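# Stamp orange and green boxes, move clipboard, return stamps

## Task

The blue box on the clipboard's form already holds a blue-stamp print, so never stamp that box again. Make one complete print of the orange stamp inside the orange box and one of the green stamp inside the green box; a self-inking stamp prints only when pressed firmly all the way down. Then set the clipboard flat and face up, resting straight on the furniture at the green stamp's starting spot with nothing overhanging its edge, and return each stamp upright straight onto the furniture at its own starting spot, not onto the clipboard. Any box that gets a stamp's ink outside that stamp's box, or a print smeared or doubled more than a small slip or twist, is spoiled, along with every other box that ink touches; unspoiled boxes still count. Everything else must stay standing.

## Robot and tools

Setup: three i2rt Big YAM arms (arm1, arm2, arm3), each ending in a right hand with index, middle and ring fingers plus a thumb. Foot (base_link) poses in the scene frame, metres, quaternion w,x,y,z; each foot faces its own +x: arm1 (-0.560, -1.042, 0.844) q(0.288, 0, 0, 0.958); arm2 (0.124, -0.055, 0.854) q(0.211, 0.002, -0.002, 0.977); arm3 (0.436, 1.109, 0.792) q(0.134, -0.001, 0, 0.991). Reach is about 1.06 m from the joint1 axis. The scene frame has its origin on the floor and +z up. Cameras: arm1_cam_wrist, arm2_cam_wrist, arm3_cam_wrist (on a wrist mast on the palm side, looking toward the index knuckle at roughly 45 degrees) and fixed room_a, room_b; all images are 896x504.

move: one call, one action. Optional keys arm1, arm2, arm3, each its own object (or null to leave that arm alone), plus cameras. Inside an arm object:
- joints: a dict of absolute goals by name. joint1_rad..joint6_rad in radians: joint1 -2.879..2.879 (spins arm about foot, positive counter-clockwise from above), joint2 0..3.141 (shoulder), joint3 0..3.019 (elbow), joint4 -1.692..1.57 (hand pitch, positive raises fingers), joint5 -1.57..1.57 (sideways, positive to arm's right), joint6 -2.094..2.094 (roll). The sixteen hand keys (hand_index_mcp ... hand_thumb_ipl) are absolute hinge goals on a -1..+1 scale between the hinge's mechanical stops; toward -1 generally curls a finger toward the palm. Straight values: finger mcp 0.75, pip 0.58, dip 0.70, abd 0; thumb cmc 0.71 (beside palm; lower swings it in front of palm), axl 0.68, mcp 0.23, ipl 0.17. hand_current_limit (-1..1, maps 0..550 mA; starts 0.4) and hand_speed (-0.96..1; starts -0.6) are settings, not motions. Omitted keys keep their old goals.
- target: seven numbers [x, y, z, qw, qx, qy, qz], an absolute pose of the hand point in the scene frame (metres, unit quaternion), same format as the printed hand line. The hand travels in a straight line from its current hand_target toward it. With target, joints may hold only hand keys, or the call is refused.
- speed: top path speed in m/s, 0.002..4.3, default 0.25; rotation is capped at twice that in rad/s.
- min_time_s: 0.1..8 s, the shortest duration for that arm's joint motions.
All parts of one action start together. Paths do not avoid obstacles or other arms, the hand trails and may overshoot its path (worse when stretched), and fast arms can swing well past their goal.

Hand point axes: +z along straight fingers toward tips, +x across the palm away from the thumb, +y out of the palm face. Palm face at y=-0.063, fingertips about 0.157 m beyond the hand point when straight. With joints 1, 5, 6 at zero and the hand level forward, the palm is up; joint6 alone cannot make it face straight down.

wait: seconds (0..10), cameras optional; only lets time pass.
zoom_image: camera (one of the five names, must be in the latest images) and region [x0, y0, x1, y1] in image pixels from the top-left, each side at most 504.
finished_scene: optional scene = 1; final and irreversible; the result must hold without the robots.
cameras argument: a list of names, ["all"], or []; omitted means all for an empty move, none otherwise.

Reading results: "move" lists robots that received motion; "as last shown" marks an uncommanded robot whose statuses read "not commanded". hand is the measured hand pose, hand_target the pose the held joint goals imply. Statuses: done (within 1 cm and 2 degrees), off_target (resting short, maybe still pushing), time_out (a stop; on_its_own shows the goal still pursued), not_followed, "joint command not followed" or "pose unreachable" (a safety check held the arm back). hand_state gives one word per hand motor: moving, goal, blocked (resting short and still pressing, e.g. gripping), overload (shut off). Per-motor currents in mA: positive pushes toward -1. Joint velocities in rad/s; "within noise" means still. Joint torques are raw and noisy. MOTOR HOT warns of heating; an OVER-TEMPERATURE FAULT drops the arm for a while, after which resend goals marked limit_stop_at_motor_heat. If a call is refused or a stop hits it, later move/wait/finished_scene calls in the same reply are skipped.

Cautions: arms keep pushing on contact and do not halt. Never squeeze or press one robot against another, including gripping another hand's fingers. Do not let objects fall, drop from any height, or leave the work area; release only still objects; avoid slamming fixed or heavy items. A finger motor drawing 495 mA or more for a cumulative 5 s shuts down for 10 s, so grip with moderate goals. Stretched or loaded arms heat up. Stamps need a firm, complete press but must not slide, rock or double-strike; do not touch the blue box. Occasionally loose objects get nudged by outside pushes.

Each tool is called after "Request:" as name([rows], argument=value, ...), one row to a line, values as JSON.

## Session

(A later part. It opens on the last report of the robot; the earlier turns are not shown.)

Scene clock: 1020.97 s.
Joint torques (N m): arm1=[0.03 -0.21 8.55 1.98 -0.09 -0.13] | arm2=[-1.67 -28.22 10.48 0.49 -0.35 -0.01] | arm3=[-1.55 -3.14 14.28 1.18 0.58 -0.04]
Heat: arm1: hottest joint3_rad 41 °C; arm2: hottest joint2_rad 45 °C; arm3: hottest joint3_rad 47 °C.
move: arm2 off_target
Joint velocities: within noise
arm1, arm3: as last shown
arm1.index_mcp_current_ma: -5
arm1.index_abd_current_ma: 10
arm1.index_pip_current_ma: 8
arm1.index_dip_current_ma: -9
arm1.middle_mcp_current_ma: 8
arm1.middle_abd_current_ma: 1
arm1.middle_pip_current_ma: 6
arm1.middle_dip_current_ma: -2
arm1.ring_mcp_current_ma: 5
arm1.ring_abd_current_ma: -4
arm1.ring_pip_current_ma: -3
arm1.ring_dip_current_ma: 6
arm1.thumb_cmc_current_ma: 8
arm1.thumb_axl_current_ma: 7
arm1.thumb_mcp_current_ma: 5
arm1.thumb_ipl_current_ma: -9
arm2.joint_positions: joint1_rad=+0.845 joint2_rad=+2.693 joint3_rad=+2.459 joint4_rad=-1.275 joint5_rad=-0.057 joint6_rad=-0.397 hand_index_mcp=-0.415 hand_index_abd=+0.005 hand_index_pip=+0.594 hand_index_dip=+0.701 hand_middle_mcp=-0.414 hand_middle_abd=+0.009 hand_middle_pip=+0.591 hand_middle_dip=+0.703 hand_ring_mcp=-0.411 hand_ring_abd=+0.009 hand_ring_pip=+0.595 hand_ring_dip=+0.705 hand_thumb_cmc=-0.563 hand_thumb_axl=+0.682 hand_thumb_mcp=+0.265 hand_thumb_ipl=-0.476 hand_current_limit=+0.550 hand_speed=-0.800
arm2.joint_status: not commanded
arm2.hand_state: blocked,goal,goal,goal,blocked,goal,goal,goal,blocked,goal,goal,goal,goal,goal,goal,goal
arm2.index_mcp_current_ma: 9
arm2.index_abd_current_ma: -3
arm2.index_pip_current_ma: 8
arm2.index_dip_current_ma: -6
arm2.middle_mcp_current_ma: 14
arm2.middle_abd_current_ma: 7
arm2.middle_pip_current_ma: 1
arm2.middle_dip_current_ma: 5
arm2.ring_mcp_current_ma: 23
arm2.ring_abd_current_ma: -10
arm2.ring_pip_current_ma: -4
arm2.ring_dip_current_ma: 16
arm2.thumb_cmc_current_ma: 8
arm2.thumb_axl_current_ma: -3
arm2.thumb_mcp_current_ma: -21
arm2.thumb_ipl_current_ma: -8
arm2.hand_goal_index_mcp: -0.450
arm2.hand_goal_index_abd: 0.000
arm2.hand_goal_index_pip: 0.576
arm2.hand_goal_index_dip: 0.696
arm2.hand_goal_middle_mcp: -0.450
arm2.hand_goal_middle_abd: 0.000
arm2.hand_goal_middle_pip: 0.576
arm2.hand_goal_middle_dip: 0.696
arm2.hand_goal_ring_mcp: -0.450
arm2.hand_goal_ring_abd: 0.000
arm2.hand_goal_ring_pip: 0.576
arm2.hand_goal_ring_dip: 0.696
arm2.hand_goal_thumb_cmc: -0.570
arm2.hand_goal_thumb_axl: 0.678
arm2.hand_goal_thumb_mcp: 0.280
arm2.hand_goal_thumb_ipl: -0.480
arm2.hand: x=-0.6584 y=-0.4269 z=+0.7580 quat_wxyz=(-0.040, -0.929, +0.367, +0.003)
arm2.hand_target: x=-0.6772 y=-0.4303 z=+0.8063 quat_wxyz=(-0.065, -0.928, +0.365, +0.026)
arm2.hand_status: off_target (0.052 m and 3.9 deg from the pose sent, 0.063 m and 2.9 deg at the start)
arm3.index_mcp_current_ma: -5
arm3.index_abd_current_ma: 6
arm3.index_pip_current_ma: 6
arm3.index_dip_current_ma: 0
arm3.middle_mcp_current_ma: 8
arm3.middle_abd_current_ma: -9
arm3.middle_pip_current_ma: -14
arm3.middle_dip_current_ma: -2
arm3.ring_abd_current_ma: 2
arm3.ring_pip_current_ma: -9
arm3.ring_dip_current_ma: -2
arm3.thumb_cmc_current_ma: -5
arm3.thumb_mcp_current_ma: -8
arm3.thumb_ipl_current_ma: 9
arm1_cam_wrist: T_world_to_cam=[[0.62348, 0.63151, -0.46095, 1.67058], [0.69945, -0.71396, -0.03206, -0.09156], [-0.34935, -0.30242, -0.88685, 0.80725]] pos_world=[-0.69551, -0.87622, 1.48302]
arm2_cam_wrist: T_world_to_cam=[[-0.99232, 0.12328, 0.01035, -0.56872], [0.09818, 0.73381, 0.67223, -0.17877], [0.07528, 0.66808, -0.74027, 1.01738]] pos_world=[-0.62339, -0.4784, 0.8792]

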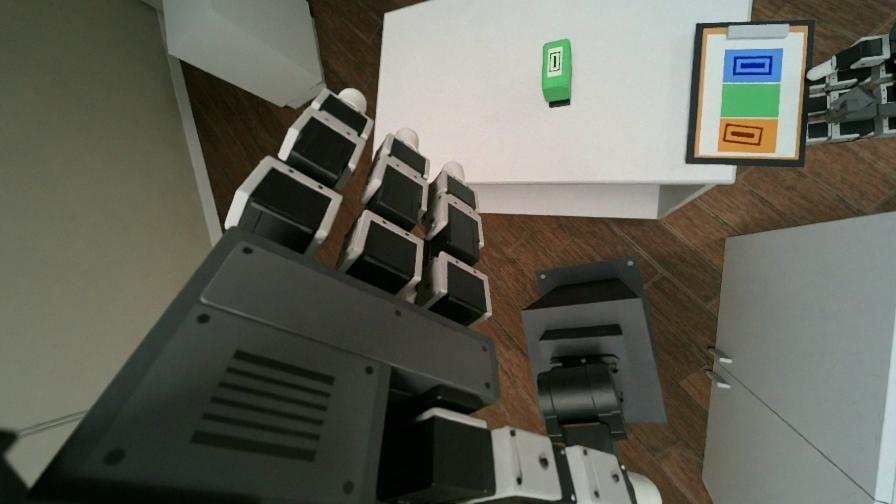

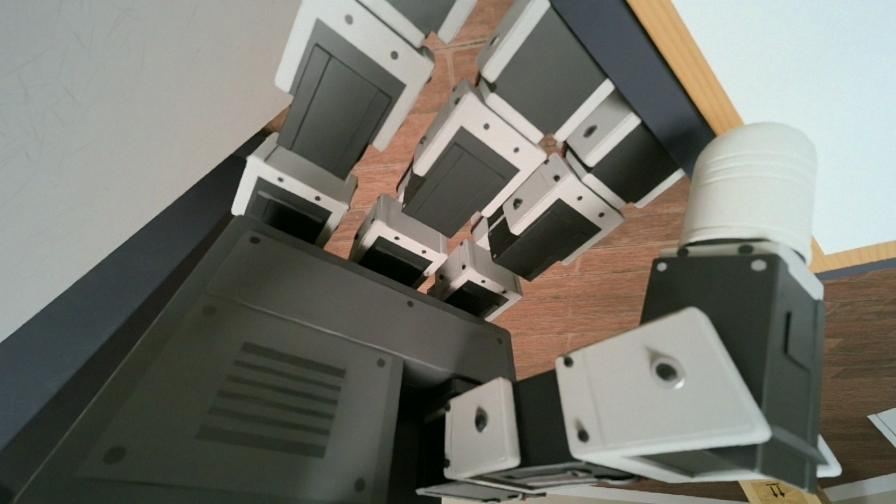

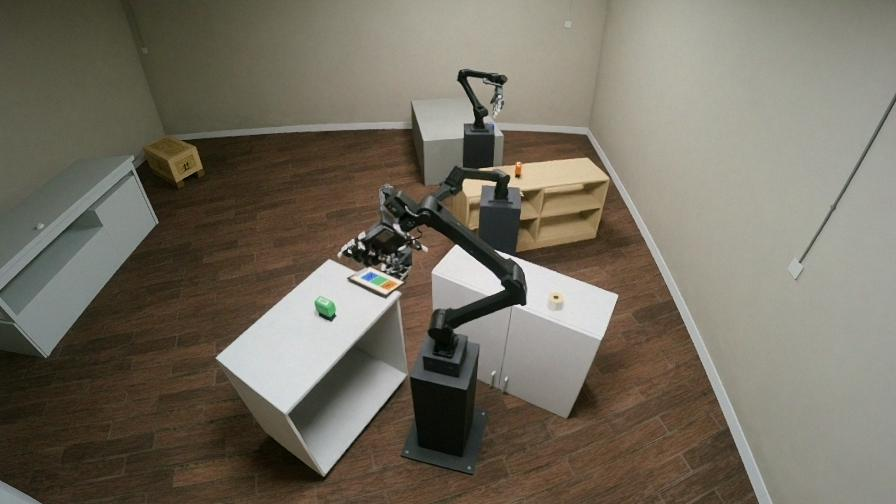

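Request:
move(arm2={"target":[-0.683,-0.435,0.822,-0.0649,-0.9282,0.3656,0.0256],"speed":0.03}, cameras=["arm1_cam_wrist","arm2_cam_wrist","room_b"])

Request:
zoom_image(camera="arm1_cam_wrist", region=[656, 0, 896, 200])

Request:
zoom_image(camera="room_b", region=[320, 230, 430, 330])

Scene clock: 1024.40 s.
Joint torques (N m): arm1=[-0.03 -0.15 8.55 1.96 -0.1 -0.13] | arm2=[-1.61 -26.34 11 0.39 -0.35 0.03] | arm3=[-1.2 -3.08 14.24 1.32 0.54 -0.06]
Heat: arm1: hottest joint3_rad 41 °C; arm2: hottest joint2_rad 46 °C; arm3: hottest joint3_rad 47 °C.
move: arm2 off_target
Joint velocities: within noise
arm1.joint_positions: joint1_rad=+0.107 joint2_rad=+0.639 joint3_rad=+1.372 joint4_rad=-1.403 joint5_rad=-0.093 joint6_rad=+1.215 hand_index_mcp=+0.753 hand_index_abd=+0.000 hand_index_pip=+0.577 hand_index_dip=+0.696 hand_middle_mcp=+0.753 hand_middle_abd=+0.000 hand_middle_pip=+0.577 hand_middle_dip=+0.696 hand_ring_mcp=+0.753 hand_ring_abd=+0.000 hand_ring_pip=+0.577 hand_ring_dip=+0.696 hand_thumb_cmc=+0.714 hand_thumb_axl=+0.677 hand_thumb_mcp=+0.225 hand_thumb_ipl=+0.168 hand_current_limit=+0.400 hand_speed=-0.600
arm1.joint_status: not commanded
arm1.hand_state: goal,goal,goal,goal,goal,goal,goal,goal,goal,goal,goal,goal,goal,goal,goal,goal
arm1.index_mcp_current_ma: 0
arm1.index_abd_current_ma: 2
arm1.index_pip_current_ma: 3
arm1.index_dip_current_ma: -8
arm1.middle_mcp_current_ma: 8
arm1.middle_abd_current_ma: 6
arm1.middle_pip_current_ma: 5
arm1.middle_dip_current_ma: 0
arm1.ring_mcp_current_ma: -3
arm1.ring_abd_current_ma: 6
arm1.ring_pip_current_ma: -1
arm1.ring_dip_current_ma: 9
arm1.thumb_cmc_current_ma: 14
arm1.thumb_axl_current_ma: 10
arm1.thumb_mcp_current_ma: 10
arm1.thumb_ipl_current_ma: -8
arm1.hand_goal_index_mcp: 0.754
arm1.hand_goal_index_abd: 0.000
arm1.hand_goal_index_pip: 0.576
arm1.hand_goal_index_dip: 0.696
arm1.hand_goal_middle_mcp: 0.754
arm1.hand_goal_middle_abd: 0.000
arm1.hand_goal_middle_pip: 0.576
arm1.hand_goal_middle_dip: 0.696
arm1.hand_goal_ring_mcp: 0.754
arm1.hand_goal_ring_abd: 0.000
arm1.hand_goal_ring_pip: 0.576
arm1.hand_goal_ring_dip: 0.696
arm1.hand_goal_thumb_cmc: 0.714
arm1.hand_goal_thumb_axl: 0.678
arm1.hand_goal_thumb_mcp: 0.226
arm1.hand_goal_thumb_ipl: 0.168
arm1.hand: x=-0.7467 y=-0.8649 z=+1.3582 quat_wxyz=(-0.415, +0.034, +0.899, +0.137)
arm1.hand_target: x=-0.7441 y=-0.8642 z=+1.3721 quat_wxyz=(-0.427, +0.036, +0.892, +0.145)
arm1.hand_status: not commanded
arm2.joint_positions: joint1_rad=+0.845 joint2_rad=+2.693 joint3_rad=+2.543 joint4_rad=-1.340 joint5_rad=-0.057 joint6_rad=-0.397 hand_index_mcp=-0.415 hand_index_abd=+0.005 hand_index_pip=+0.594 hand_index_dip=+0.701 hand_middle_mcp=-0.414 hand_middle_abd=+0.009 hand_middle_pip=+0.591 hand_middle_dip=+0.703 hand_ring_mcp=-0.409 hand_ring_abd=-0.004 hand_ring_pip=+0.595 hand_ring_dip=+0.705 hand_thumb_cmc=-0.563 hand_thumb_axl=+0.682 hand_thumb_mcp=+0.265 hand_thumb_ipl=-0.476 hand_current_limit=+0.550 hand_speed=-0.800
arm2.joint_status: not commanded
arm2.hand_state: blocked,goal,goal,goal,blocked,goal,goal,goal,blocked,goal,goal,goal,goal,goal,goal,goal
arm2.index_mcp_current_ma: 7
arm2.index_abd_current_ma: -9
arm2.index_pip_current_ma: 3
arm2.index_dip_current_ma: -6
arm2.middle_mcp_current_ma: 13
arm2.middle_abd_current_ma: 6
arm2.middle_pip_current_ma: 0
arm2.middle_dip_current_ma: 2
arm2.ring_mcp_current_ma: 28
arm2.ring_abd_current_ma: -6
arm2.ring_pip_current_ma: -2
arm2.ring_dip_current_ma: 5
arm2.thumb_cmc_current_ma: 10
arm2.thumb_axl_current_ma: -8
arm2.thumb_mcp_current_ma: -9
arm2.thumb_ipl_current_ma: -11
arm2.hand_goal_index_mcp: -0.450
arm2.hand_goal_index_abd: 0.000
arm2.hand_goal_index_pip: 0.576
arm2.hand_goal_index_dip: 0.696
arm2.hand_goal_middle_mcp: -0.450
arm2.hand_goal_middle_abd: 0.000
arm2.hand_goal_middle_pip: 0.576
arm2.hand_goal_middle_dip: 0.696
arm2.hand_goal_ring_mcp: -0.450
arm2.hand_goal_ring_abd: 0.000
arm2.hand_goal_ring_pip: 0.576
arm2.hand_goal_ring_dip: 0.696
arm2.hand_goal_thumb_cmc: -0.570
arm2.hand_goal_thumb_axl: 0.678
arm2.hand_goal_thumb_mcp: 0.280
arm2.hand_goal_thumb_ipl: -0.480
arm2.hand: x=-0.6683 y=-0.4315 z=+0.7918 quat_wxyz=(-0.047, -0.929, +0.367, +0.010)
arm2.hand_target: x=-0.6816 y=-0.4345 z=+0.8223 quat_wxyz=(-0.065, -0.928, +0.366, +0.026)
arm2.hand_status: off_target (0.034 m and 2.7 deg from the pose sent, 0.069 m and 3.9 deg at the start)
arm3.joint_positions: joint1_rad=+2.143 joint2_rad=+0.730 joint3_rad=+0.874 joint4_rad=-0.866 joint5_rad=+0.592 joint6_rad=+1.703 hand_index_mcp=+0.754 hand_index_abd=+0.002 hand_index_pip=+0.577 hand_index_dip=+0.696 hand_middle_mcp=+0.754 hand_middle_abd=+0.003 hand_middle_pip=+0.577 hand_middle_dip=+0.696 hand_ring_mcp=+0.774 hand_ring_abd=+0.022 hand_ring_pip=+0.591 hand_ring_dip=+0.702 hand_thumb_cmc=+0.714 hand_thumb_axl=+0.677 hand_thumb_mcp=+0.226 hand_thumb_ipl=+0.168 hand_current_limit=+0.400 hand_speed=-0.600
arm3.joint_status: not commanded
arm3.hand_state: goal,goal,goal,goal,goal,goal,goal,goal,blocked,blocked,goal,goal,goal,goal,goal,goal
arm3.index_mcp_current_ma: -3
arm3.index_abd_current_ma: 3
arm3.index_pip_current_ma: 5
arm3.index_dip_current_ma: 0
arm3.middle_mcp_current_ma: 3
arm3.middle_abd_current_ma: -10
arm3.middle_pip_current_ma: -7
arm3.middle_dip_current_ma: 6
arm3.ring_mcp_current_ma: -5
arm3.ring_abd_current_ma: 1
arm3.ring_pip_current_ma: -7
arm3.ring_dip_current_ma: -3
arm3.thumb_cmc_current_ma: 1
arm3.thumb_axl_current_ma: 5
arm3.thumb_mcp_current_ma: -12
arm3.thumb_ipl_current_ma: 10
arm3.hand_goal_index_mcp: 0.754
arm3.hand_goal_index_abd: 0.000
arm3.hand_goal_index_pip: 0.576
arm3.hand_goal_index_dip: 0.696
arm3.hand_goal_middle_mcp: 0.754
arm3.hand_goal_middle_abd: 0.000
arm3.hand_goal_middle_pip: 0.576
arm3.hand_goal_middle_dip: 0.696
arm3.hand_goal_ring_mcp: 0.754
arm3.hand_goal_ring_abd: 0.000
arm3.hand_goal_ring_pip: 0.576
arm3.hand_goal_ring_dip: 0.696
arm3.hand_goal_thumb_cmc: 0.714
arm3.hand_goal_thumb_axl: 0.678
arm3.hand_goal_thumb_mcp: 0.226
arm3.hand_goal_thumb_ipl: 0.168
arm3.hand: x=+0.3588 y=+0.8021 z=+1.1410 quat_wxyz=(-0.435, -0.589, +0.654, -0.190)
arm3.hand_target: x=+0.3569 y=+0.8011 z=+1.1598 quat_wxyz=(-0.441, -0.576, +0.658, -0.202)
arm3.hand_status: not commanded
arm1_cam_wrist: T_world_to_cam=[[0.62348, 0.63151, -0.46095, 1.67058], [0.69945, -0.71396, -0.03206, -0.09156], [-0.34935, -0.30242, -0.88685, 0.80725]] pos_world=[-0.69551, -0.87622, 1.48302]
arm2_cam_wrist: T_world_to_cam=[[-0.99199, 0.12329, 0.02729, -0.59152], [0.11016, 0.73925, 0.66436, -0.18058], [0.06174, 0.66205, -0.74691, 1.03983]] pos_world=[-0.63109, -0.482, 0.91277]

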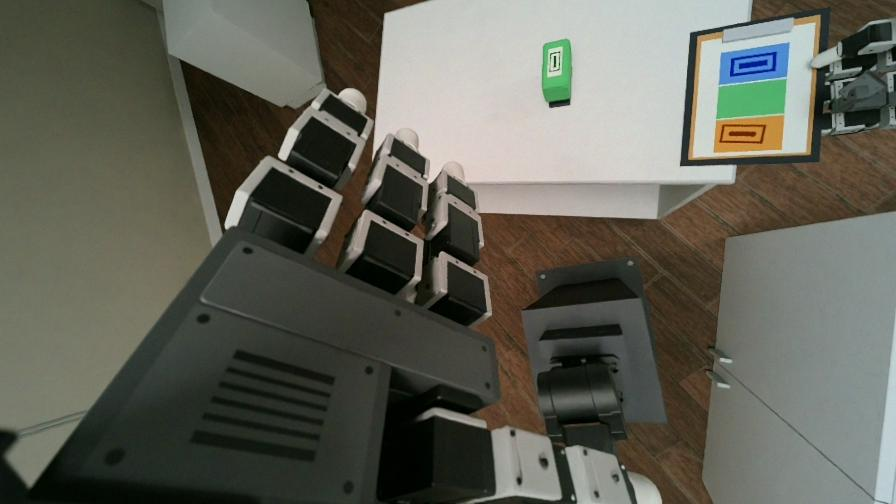

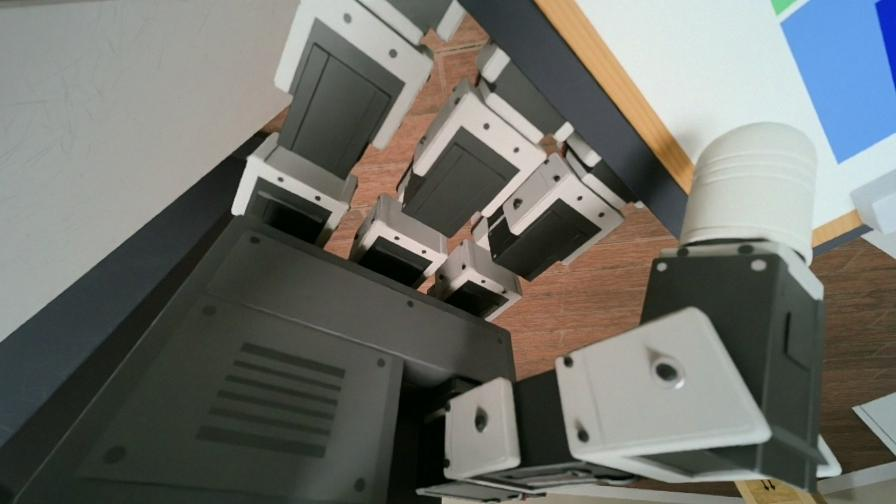

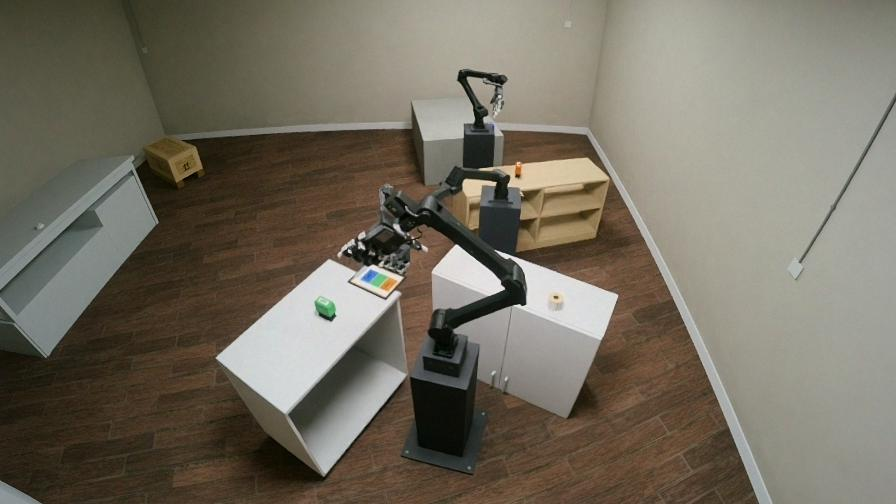

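Scaled by 2.100 from the camera's image (finer frame: 1280x720).

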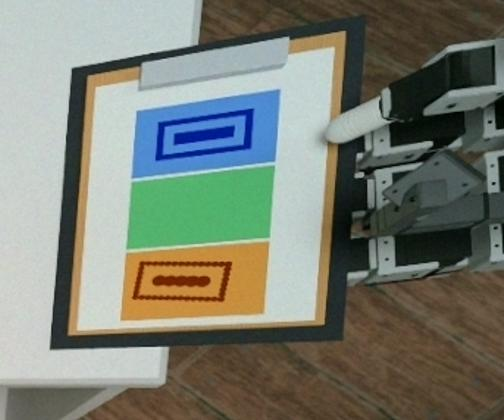

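Scaled by 4.582 from the camera's image (finer frame: 1280x720).

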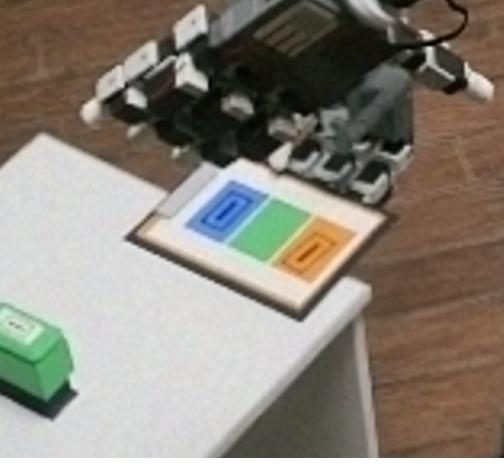

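Request:
move(arm2={"joints":{"hand_thumb_mcp":-0.16,"hand_index_mcp":-0.50,"hand_middle_mcp":-0.50,"hand_ring_mcp":-0.50}}, cameras=["arm1_cam_wrist","arm2_cam_wrist"])

Request:
zoom_image(camera="arm1_cam_wrist", region=[656, 0, 896, 200])

Scene clock: 1027.37 s.
Joint torques (N m): arm1=[-0.03 -0.15 8.53 2 -0.1 -0.13] | arm2=[-1.61 -26.52 10.95 0.51 -0.34 0.03] | arm3=[-1.08 -2.73 14.35 1.28 0.5 -0.06]
Heat: arm1: hottest joint3_rad 41 °C; arm2: hottest joint2_rad 46 °C; arm3: hottest joint3_rad 47 °C.
move: arm2 off_target
Joint velocities: within noise
arm1, arm3: as last shown
arm1.index_mcp_current_ma: -8
arm1.index_abd_current_ma: 6
arm1.index_dip_current_ma: -7
arm1.middle_mcp_current_ma: 6
arm1.middle_abd_current_ma: -1
arm1.middle_pip_current_ma: -3
arm1.middle_dip_current_ma: 2
arm1.ring_mcp_current_ma: 5
arm1.ring_pip_current_ma: -2
arm1.ring_dip_current_ma: 4
arm1.thumb_cmc_current_ma: 10
arm1.thumb_axl_current_ma: 7
arm1.thumb_mcp_current_ma: 11
arm2.joint_positions: joint1_rad=+0.845 joint2_rad=+2.693 joint3_rad=+2.545 joint4_rad=-1.340 joint5_rad=-0.057 joint6_rad=-0.397 hand_index_mcp=-0.422 hand_index_abd=+0.002 hand_index_pip=+0.598 hand_index_dip=+0.693 hand_middle_mcp=-0.424 hand_middle_abd=+0.006 hand_middle_pip=+0.597 hand_middle_dip=+0.695 hand_ring_mcp=-0.428 hand_ring_abd=-0.004 hand_ring_pip=+0.601 hand_ring_dip=+0.705 hand_thumb_cmc=-0.564 hand_thumb_axl=+0.682 hand_thumb_mcp=+0.066 hand_thumb_ipl=-0.428 hand_current_limit=+0.550 hand_speed=-0.800
arm2.joint_status: hand_index_mcp off_target (ended at -0.422, target -0.500); hand_middle_mcp off_target (ended at -0.424, target -0.500); hand_ring_mcp off_target (ended at -0.428, target -0.500); hand_thumb_mcp off_target (ended at +0.066, target -0.160)
arm2.hand_state: blocked,goal,blocked,goal,blocked,goal,blocked,goal,blocked,goal,blocked,goal,goal,goal,blocked,blocked
arm2.index_mcp_current_ma: 38
arm2.index_abd_current_ma: 0
arm2.index_pip_current_ma: 4
arm2.index_dip_current_ma: -4
arm2.middle_mcp_current_ma: 50
arm2.middle_abd_current_ma: 10
arm2.middle_pip_current_ma: 4
arm2.middle_dip_current_ma: 3
arm2.ring_mcp_current_ma: 51
arm2.ring_abd_current_ma: -11
arm2.ring_pip_current_ma: 3
arm2.ring_dip_current_ma: 10
arm2.thumb_cmc_current_ma: 13
arm2.thumb_axl_current_ma: -5
arm2.thumb_mcp_current_ma: 416
arm2.thumb_ipl_current_ma: 33
arm2.hand_goal_index_mcp: -0.500
arm2.hand_goal_index_abd: 0.000
arm2.hand_goal_index_pip: 0.576
arm2.hand_goal_index_dip: 0.696
arm2.hand_goal_middle_mcp: -0.500
arm2.hand_goal_middle_abd: 0.000
arm2.hand_goal_middle_pip: 0.576
arm2.hand_goal_middle_dip: 0.696
arm2.hand_goal_ring_mcp: -0.500
arm2.hand_goal_ring_abd: 0.000
arm2.hand_goal_ring_pip: 0.576
arm2.hand_goal_ring_dip: 0.696
arm2.hand_goal_thumb_cmc: -0.570
arm2.hand_goal_thumb_axl: 0.678
arm2.hand_goal_thumb_mcp: -0.160
arm2.hand_goal_thumb_ipl: -0.480
arm2.hand: x=-0.6685 y=-0.4316 z=+0.7923 quat_wxyz=(-0.047, -0.929, +0.367, +0.011)
arm2.hand_target: x=-0.6818 y=-0.4345 z=+0.8225 quat_wxyz=(-0.065, -0.928, +0.366, +0.026)
arm2.hand_status: not commanded
arm3.index_mcp_current_ma: -8
arm3.index_abd_current_ma: 7
arm3.index_pip_current_ma: 6
arm3.middle_mcp_current_ma: 10
arm3.middle_abd_current_ma: -3
arm3.middle_pip_current_ma: -9
arm3.middle_dip_current_ma: 2
arm3.ring_mcp_current_ma: -7
arm3.ring_abd_current_ma: 9
arm3.ring_pip_current_ma: -8
arm3.ring_dip_current_ma: -2
arm3.thumb_cmc_current_ma: 2
arm3.thumb_mcp_current_ma: -10
arm3.thumb_ipl_current_ma: 8
arm1_cam_wrist: T_world_to_cam=[[0.62348, 0.63151, -0.46095, 1.67058], [0.69945, -0.71396, -0.03206, -0.09156], [-0.34935, -0.30242, -0.88685, 0.80725]] pos_world=[-0.69551, -0.87622, 1.48302]
arm2_cam_wrist: T_world_to_cam=[[-0.99199, 0.12321, 0.02796, -0.59227], [0.11056, 0.73943, 0.66409, -0.18023], [0.06115, 0.66186, -0.74713, 1.04]] pos_world=[-0.63119, -0.4821, 0.91327]

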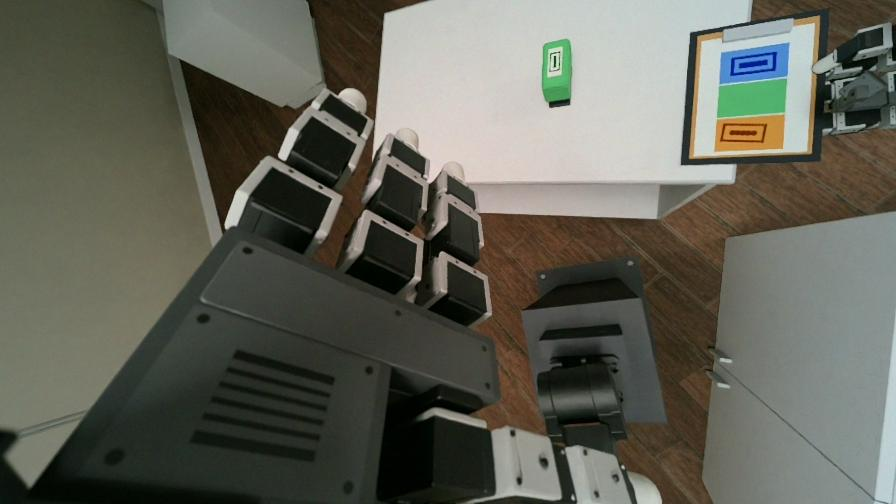

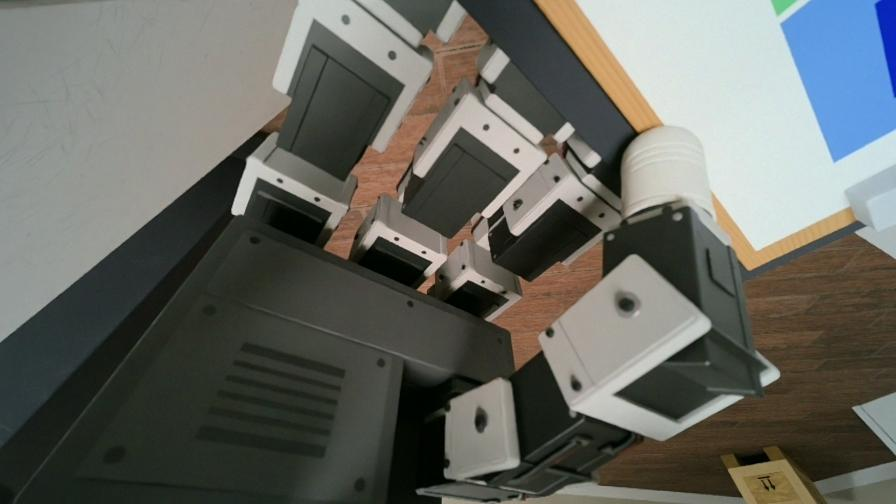

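Scaled by 2.100 from the camera's image (finer frame: 1280x720).

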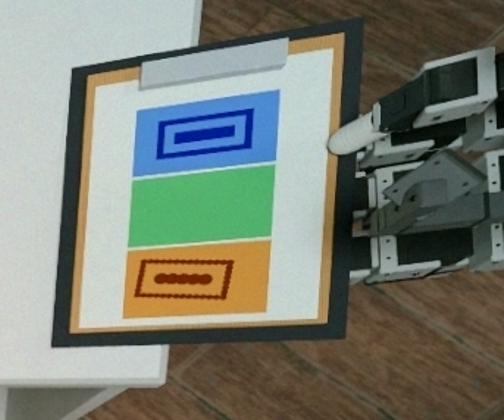

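Request:
move(arm2={"target":[-0.712,-0.459,0.815,-0.0649,-0.9282,0.3656,0.0256],"speed":0.04}, cameras=["arm1_cam_wrist","arm2_cam_wrist","room_b"])

Request:
zoom_image(camera="arm1_cam_wrist", region=[656, 0, 896, 200])

Request:
zoom_image(camera="room_b", region=[320, 230, 430, 330])

Scene clock: 1030.40 s.
Joint torques (N m): arm1=[-0.03 -0.21 8.55 2 -0.09 -0.13] | arm2=[-0.73 -25.93 11.3 2.14 -0.23 0.24] | arm3=[-1.08 -1.73 14.35 1.39 0.53 -0.05]
Heat: arm1: hottest joint3_rad 41 °C; arm2: hottest joint2_rad 46 °C; arm3: hottest joint3_rad 47 °C.
move: arm2 off_target
Joint velocities: within noise
arm1, arm3: as last shown
arm1.index_mcp_current_ma: 1
arm1.index_abd_current_ma: 3
arm1.index_pip_current_ma: 4
arm1.index_dip_current_ma: 0
arm1.middle_mcp_current_ma: 3
arm1.middle_abd_current_ma: 10
arm1.middle_dip_current_ma: 6
arm1.ring_mcp_current_ma: 0
arm1.ring_abd_current_ma: 2
arm1.ring_pip_current_ma: -12
arm1.ring_dip_current_ma: -1
arm1.thumb_axl_current_ma: 14
arm1.thumb_mcp_current_ma: 13
arm1.thumb_ipl_current_ma: -3
arm2.joint_positions: joint1_rad=+0.845 joint2_rad=+2.868 joint3_rad=+2.876 joint4_rad=-1.433 joint5_rad=-0.057 joint6_rad=-0.392 hand_index_mcp=-0.402 hand_index_abd=-0.001 hand_index_pip=+0.612 hand_index_dip=+0.694 hand_middle_mcp=-0.404 hand_middle_abd=+0.000 hand_middle_pip=+0.608 hand_middle_dip=+0.689 hand_ring_mcp=-0.409 hand_ring_abd=-0.011 hand_ring_pip=+0.611 hand_ring_dip=+0.705 hand_thumb_cmc=-0.569 hand_thumb_axl=+0.682 hand_thumb_mcp=+0.011 hand_thumb_ipl=-0.424 hand_current_limit=+0.550 hand_speed=-0.800
arm2.joint_status: not commanded
arm2.hand_state: blocked,goal,blocked,goal,blocked,goal,blocked,goal,blocked,goal,blocked,goal,goal,goal,blocked,blocked
arm2.index_mcp_current_ma: 67
arm2.index_abd_current_ma: -11
arm2.index_pip_current_ma: 17
arm2.index_dip_current_ma: -2
arm2.middle_mcp_current_ma: 72
arm2.middle_abd_current_ma: 7
arm2.middle_pip_current_ma: 12
arm2.middle_dip_current_ma: -4
arm2.ring_mcp_current_ma: 74
arm2.ring_abd_current_ma: -6
arm2.ring_pip_current_ma: -2
arm2.ring_dip_current_ma: 2
arm2.thumb_cmc_current_ma: 8
arm2.thumb_axl_current_ma: -2
arm2.thumb_mcp_current_ma: 258
arm2.thumb_ipl_current_ma: 39
arm2.hand_goal_index_mcp: -0.500
arm2.hand_goal_index_abd: 0.000
arm2.hand_goal_index_pip: 0.576
arm2.hand_goal_index_dip: 0.696
arm2.hand_goal_middle_mcp: -0.500
arm2.hand_goal_middle_abd: 0.000
arm2.hand_goal_middle_pip: 0.576
arm2.hand_goal_middle_dip: 0.696
arm2.hand_goal_ring_mcp: -0.500
arm2.hand_goal_ring_abd: 0.000
arm2.hand_goal_ring_pip: 0.576
arm2.hand_goal_ring_dip: 0.696
arm2.hand_goal_thumb_cmc: -0.570
arm2.hand_goal_thumb_axl: 0.678
arm2.hand_goal_thumb_mcp: -0.160
arm2.hand_goal_thumb_ipl: -0.480
arm2.on_its_own: hand_thumb_mcp moved -0.055 toward your old target -0.160
arm2.hand: x=-0.6975 y=-0.4445 z=+0.7936 quat_wxyz=(-0.070, -0.927, +0.367, +0.033)
arm2.hand_target: x=-0.7086 y=-0.4573 z=+0.8157 quat_wxyz=(-0.096, -0.924, +0.367, +0.055)
arm2.hand_status: off_target (0.030 m and 1.1 deg from the pose sent, 0.056 m and 2.7 deg at the start; a joint's target at an end of its range on 25 of 48 steps)
arm3.index_mcp_current_ma: -4
arm3.index_pip_current_ma: 7
arm3.index_dip_current_ma: -2
arm3.middle_mcp_current_ma: 12
arm3.middle_abd_current_ma: -6
arm3.middle_pip_current_ma: -6
arm3.middle_dip_current_ma: 0
arm3.ring_mcp_current_ma: -4
arm3.ring_abd_current_ma: 5
arm3.ring_pip_current_ma: -11
arm3.ring_dip_current_ma: -5
arm3.thumb_cmc_current_ma: 3
arm3.thumb_axl_current_ma: 3
arm3.thumb_mcp_current_ma: -5
arm3.thumb_ipl_current_ma: 12
arm1_cam_wrist: T_world_to_cam=[[0.62348, 0.63151, -0.46095, 1.67058], [0.69945, -0.71396, -0.03206, -0.09156], [-0.34935, -0.30242, -0.88685, 0.80725]] pos_world=[-0.69551, -0.87622, 1.48302]
arm2_cam_wrist: T_world_to_cam=[[-0.98825, 0.12846, 0.0828, -0.65807], [0.15163, 0.75638, 0.63631, -0.11006], [0.01911, 0.64139, -0.76698, 1.02852]] pos_world=[-0.6533, -0.49191, 0.91337]

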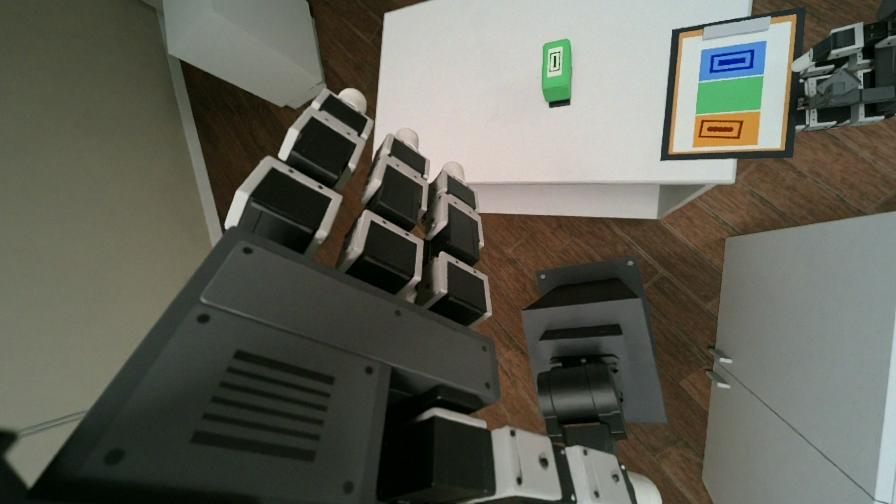

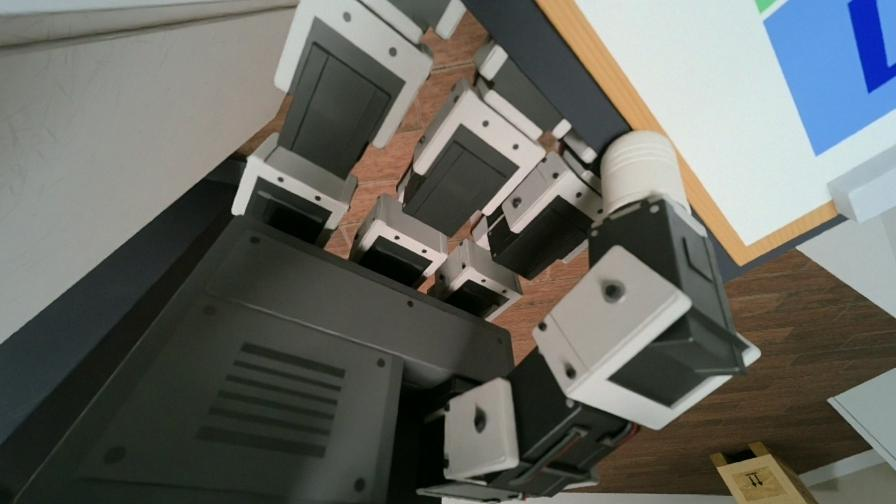

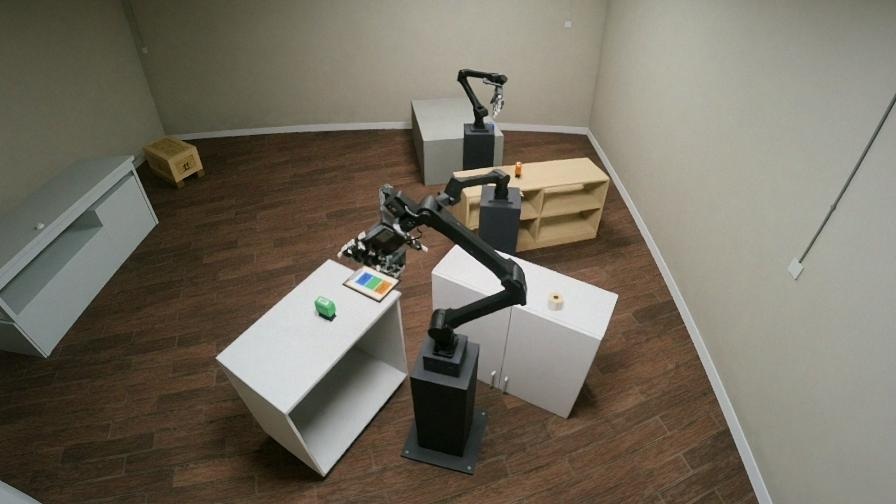

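Scaled by 2.100 from the camera's image (finer frame: 1280x720).

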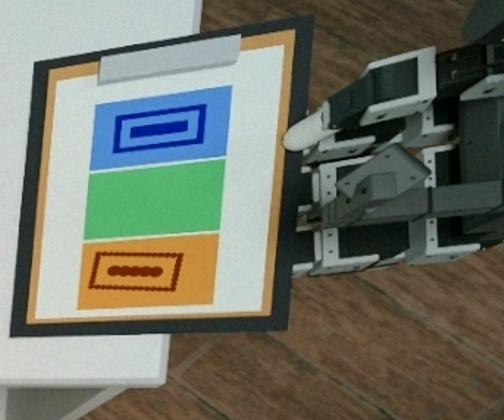

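Scaled by 4.582 from the camera's image (finer frame: 1280x720).

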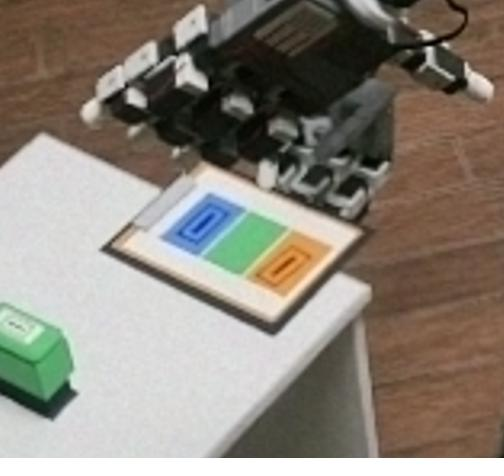

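Request:
move(arm2={"target":[-0.709,-0.457,0.795,-0.0649,-0.9282,0.3656,0.0256],"speed":0.03,"joints":{"hand_index_mcp":-0.43,"hand_middle_mcp":-0.43,"hand_ring_mcp":-0.43}})

Request:
move(arm2={"joints":{"hand_thumb_mcp":0.30}}, cameras=["arm1_cam_wrist","arm2_cam_wrist"])

Request:
zoom_image(camera="arm1_cam_wrist", region=[656, 0, 896, 200])

Scene clock: 1035.30 s.
Joint torques (N m): arm1=[0.03 -0.09 8.54 1.99 -0.09 -0.13] | arm2=[-0.97 -24.82 10.69 1.99 -0.24 0.21] | arm3=[0.03 -2.55 14.06 1.24 0.58 -0.08]
Heat: arm1: hottest joint3_rad 41 °C; arm2: hottest joint2_rad 46 °C; arm3: hottest joint3_rad 47 °C.
move: arm2 off_target
Joint velocities: within noise
arm1, arm3: as last shown
arm1.index_mcp_current_ma: -4
arm1.index_abd_current_ma: -1
arm1.index_pip_current_ma: 2
arm1.index_dip_current_ma: -3
arm1.middle_mcp_current_ma: 9
arm1.middle_abd_current_ma: 4
arm1.middle_pip_current_ma: -1
arm1.middle_dip_current_ma: 0
arm1.ring_mcp_current_ma: -5
arm1.ring_abd_current_ma: -4
arm1.ring_pip_current_ma: -10
arm1.ring_dip_current_ma: 1
arm1.thumb_cmc_current_ma: 15
arm1.thumb_axl_current_ma: 7
arm1.thumb_mcp_current_ma: 2
arm1.thumb_ipl_current_ma: -4
arm2.joint_positions: joint1_rad=+0.847 joint2_rad=+2.879 joint3_rad=+2.885 joint4_rad=-1.419 joint5_rad=-0.057 joint6_rad=-0.392 hand_index_mcp=-0.375 hand_index_abd=-0.007 hand_index_pip=+0.612 hand_index_dip=+0.693 hand_middle_mcp=-0.372 hand_middle_abd=+0.000 hand_middle_pip=+0.607 hand_middle_dip=+0.689 hand_ring_mcp=-0.373 hand_ring_abd=-0.010 hand_ring_pip=+0.611 hand_ring_dip=+0.704 hand_thumb_cmc=-0.574 hand_thumb_axl=+0.682 hand_thumb_mcp=-0.018 hand_thumb_ipl=-0.424 hand_current_limit=+0.550 hand_speed=-0.800
arm2.joint_status: hand_index_mcp off_target (ended at -0.375, target -0.430); hand_middle_mcp off_target (ended at -0.372, target -0.430); hand_ring_mcp off_target (ended at -0.373, target -0.430)
arm2.hand_state: blocked,goal,blocked,goal,blocked,goal,blocked,goal,blocked,goal,blocked,goal,goal,goal,blocked,blocked
arm2.index_mcp_current_ma: 20
arm2.index_abd_current_ma: -9
arm2.index_pip_current_ma: 11
arm2.index_dip_current_ma: -15
arm2.middle_mcp_current_ma: 33
arm2.middle_abd_current_ma: 11
arm2.middle_pip_current_ma: 10
arm2.middle_dip_current_ma: 5
arm2.ring_mcp_current_ma: 37
arm2.ring_abd_current_ma: -5
arm2.ring_pip_current_ma: 4
arm2.ring_dip_current_ma: 15
arm2.thumb_cmc_current_ma: 9
arm2.thumb_axl_current_ma: -4
arm2.thumb_mcp_current_ma: 187
arm2.thumb_ipl_current_ma: 34
arm2.hand_goal_index_mcp: -0.430
arm2.hand_goal_index_abd: 0.000
arm2.hand_goal_index_pip: 0.576
arm2.hand_goal_index_dip: 0.696
arm2.hand_goal_middle_mcp: -0.430
arm2.hand_goal_middle_abd: 0.000
arm2.hand_goal_middle_pip: 0.576
arm2.hand_goal_middle_dip: 0.696
arm2.hand_goal_ring_mcp: -0.430
arm2.hand_goal_ring_abd: 0.000
arm2.hand_goal_ring_pip: 0.576
arm2.hand_goal_ring_dip: 0.696
arm2.hand_goal_thumb_cmc: -0.570
arm2.hand_goal_thumb_axl: 0.678
arm2.hand_goal_thumb_mcp: -0.160
arm2.hand_goal_thumb_ipl: -0.480
arm2.on_its_own: hand_thumb_mcp moved -0.029 toward your old target -0.160
arm2.hand: x=-0.6997 y=-0.4470 z=+0.7901 quat_wxyz=(-0.074, -0.927, +0.366, +0.037)
arm2.hand_target: x=-0.7069 y=-0.4561 z=+0.7954 quat_wxyz=(-0.091, -0.924, +0.367, +0.051)
arm2.hand_status: off_target (0.015 m and 1.7 deg from the pose sent, 0.017 m and 1.1 deg at the start; a joint's target at an end of its range on 50 of 58 steps)
arm3.index_mcp_current_ma: -6
arm3.index_abd_current_ma: 8
arm3.index_pip_current_ma: 6
arm3.index_dip_current_ma: 0
arm3.middle_mcp_current_ma: 7
arm3.middle_abd_current_ma: -9
arm3.middle_pip_current_ma: -8
arm3.middle_dip_current_ma: 3
arm3.ring_mcp_current_ma: -6
arm3.ring_abd_current_ma: 7
arm3.ring_pip_current_ma: -10
arm3.ring_dip_current_ma: -4
arm3.thumb_cmc_current_ma: 1
arm3.thumb_axl_current_ma: 4
arm3.thumb_mcp_current_ma: -10
arm3.thumb_ipl_current_ma: 4
pictures: none

Scene clock: 1036.53 s.
Joint torques (N m): arm1=[-0.03 -0.09 8.55 1.98 -0.1 -0.13] | arm2=[-0.97 -25.64 10.7 1.83 -0.25 0.19] | arm3=[-0.73 -2.96 14.46 1.02 0.52 0]
Heat: arm1: hottest joint3_rad 41 °C; arm2: hottest joint2_rad 46 °C; arm3: hottest joint3_rad 47 °C.
move: arm2 done
Joint velocities: within noise
arm1, arm3: as last shown
arm1.index_mcp_current_ma: -3
arm1.index_abd_current_ma: 8
arm1.index_pip_current_ma: 5
arm1.index_dip_current_ma: 0
arm1.middle_mcp_current_ma: 6
arm1.middle_abd_current_ma: 8
arm1.middle_pip_current_ma: -2
arm1.middle_dip_current_ma: -7
arm1.ring_mcp_current_ma: -2
arm1.ring_abd_current_ma: -1
arm1.ring_pip_current_ma: -5
arm1.ring_dip_current_ma: 11
arm1.thumb_cmc_current_ma: 20
arm1.thumb_axl_current_ma: 10
arm1.thumb_mcp_current_ma: 6
arm1.thumb_ipl_current_ma: -2
arm2.joint_positions: joint1_rad=+0.847 joint2_rad=+2.889 joint3_rad=+2.885 joint4_rad=-1.415 joint5_rad=-0.057 joint6_rad=-0.390 hand_index_mcp=-0.382 hand_index_abd=-0.006 hand_index_pip=+0.594 hand_index_dip=+0.701 hand_middle_mcp=-0.381 hand_middle_abd=+0.001 hand_middle_pip=+0.591 hand_middle_dip=+0.691 hand_ring_mcp=-0.382 hand_ring_abd=-0.009 hand_ring_pip=+0.595 hand_ring_dip=+0.704 hand_thumb_cmc=-0.576 hand_thumb_axl=+0.674 hand_thumb_mcp=+0.284 hand_thumb_ipl=-0.487 hand_current_limit=+0.550 hand_speed=-0.800
arm2.joint_status: all done
arm2.hand_state: blocked,goal,goal,goal,blocked,goal,goal,goal,blocked,goal,goal,goal,goal,goal,goal,goal
arm2.index_mcp_current_ma: 17
arm2.index_abd_current_ma: -11
arm2.index_pip_current_ma: 4
arm2.index_dip_current_ma: -7
arm2.middle_mcp_current_ma: 25
arm2.middle_abd_current_ma: 4
arm2.middle_pip_current_ma: 5
arm2.middle_dip_current_ma: 4
arm2.ring_mcp_current_ma: 32
arm2.ring_abd_current_ma: -21
arm2.ring_pip_current_ma: -3
arm2.ring_dip_current_ma: 13
arm2.thumb_cmc_current_ma: 7
arm2.thumb_axl_current_ma: -2
arm2.thumb_mcp_current_ma: -17
arm2.thumb_ipl_current_ma: -11
arm2.hand_goal_index_mcp: -0.430
arm2.hand_goal_index_abd: 0.000
arm2.hand_goal_index_pip: 0.576
arm2.hand_goal_index_dip: 0.696
arm2.hand_goal_middle_mcp: -0.430
arm2.hand_goal_middle_abd: 0.000
arm2.hand_goal_middle_pip: 0.576
arm2.hand_goal_middle_dip: 0.696
arm2.hand_goal_ring_mcp: -0.430
arm2.hand_goal_ring_abd: 0.000
arm2.hand_goal_ring_pip: 0.576
arm2.hand_goal_ring_dip: 0.696
arm2.hand_goal_thumb_cmc: -0.570
arm2.hand_goal_thumb_axl: 0.678
arm2.hand_goal_thumb_mcp: 0.300
arm2.hand_goal_thumb_ipl: -0.480
arm2.hand: x=-0.6989 y=-0.4463 z=+0.7817 quat_wxyz=(-0.072, -0.927, +0.367, +0.035)
arm2.hand_target: x=-0.7068 y=-0.4560 z=+0.7954 quat_wxyz=(-0.090, -0.924, +0.367, +0.051)
arm2.hand_status: not commanded
arm3.index_mcp_current_ma: -7
arm3.index_abd_current_ma: 10
arm3.index_pip_current_ma: 5
arm3.middle_mcp_current_ma: 8
arm3.middle_abd_current_ma: -2
arm3.middle_dip_current_ma: -2
arm3.ring_mcp_current_ma: -7
arm3.ring_abd_current_ma: 3
arm3.ring_pip_current_ma: -7
arm3.ring_dip_current_ma: -6
arm3.thumb_axl_current_ma: 0
arm3.thumb_mcp_current_ma: -7
arm3.thumb_ipl_current_ma: 6
arm1_cam_wrist: T_world_to_cam=[[0.62348, 0.63151, -0.46095, 1.67058], [0.69945, -0.71396, -0.03206, -0.09156], [-0.34935, -0.30242, -0.88685, 0.80725]] pos_world=[-0.69551, -0.87622, 1.48302]
arm2_cam_wrist: T_world_to_cam=[[-0.98773, 0.12943, 0.08741, -0.66099], [0.15538, 0.75789, 0.63361, -0.09545], [0.01576, 0.63942, -0.7687, 1.01874]] pos_world=[-0.6541, -0.49351, 0.90136]

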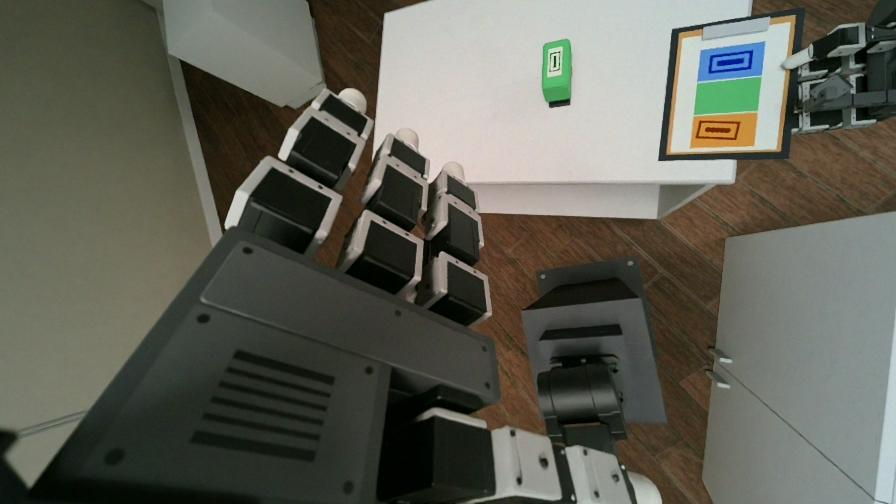

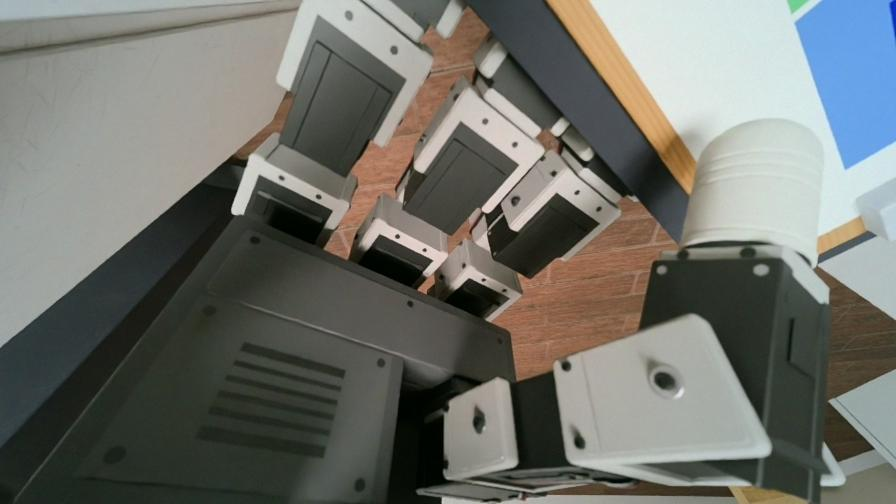

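Scaled by 2.100 from the camera's image (finer frame: 1280x720).

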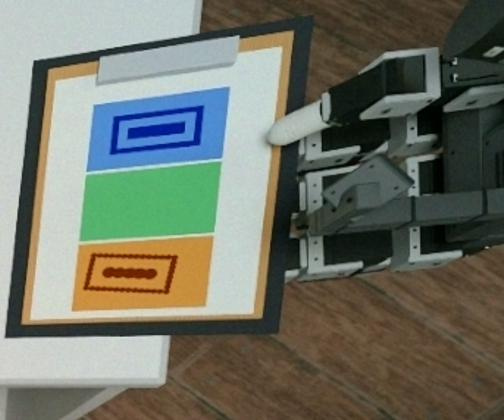

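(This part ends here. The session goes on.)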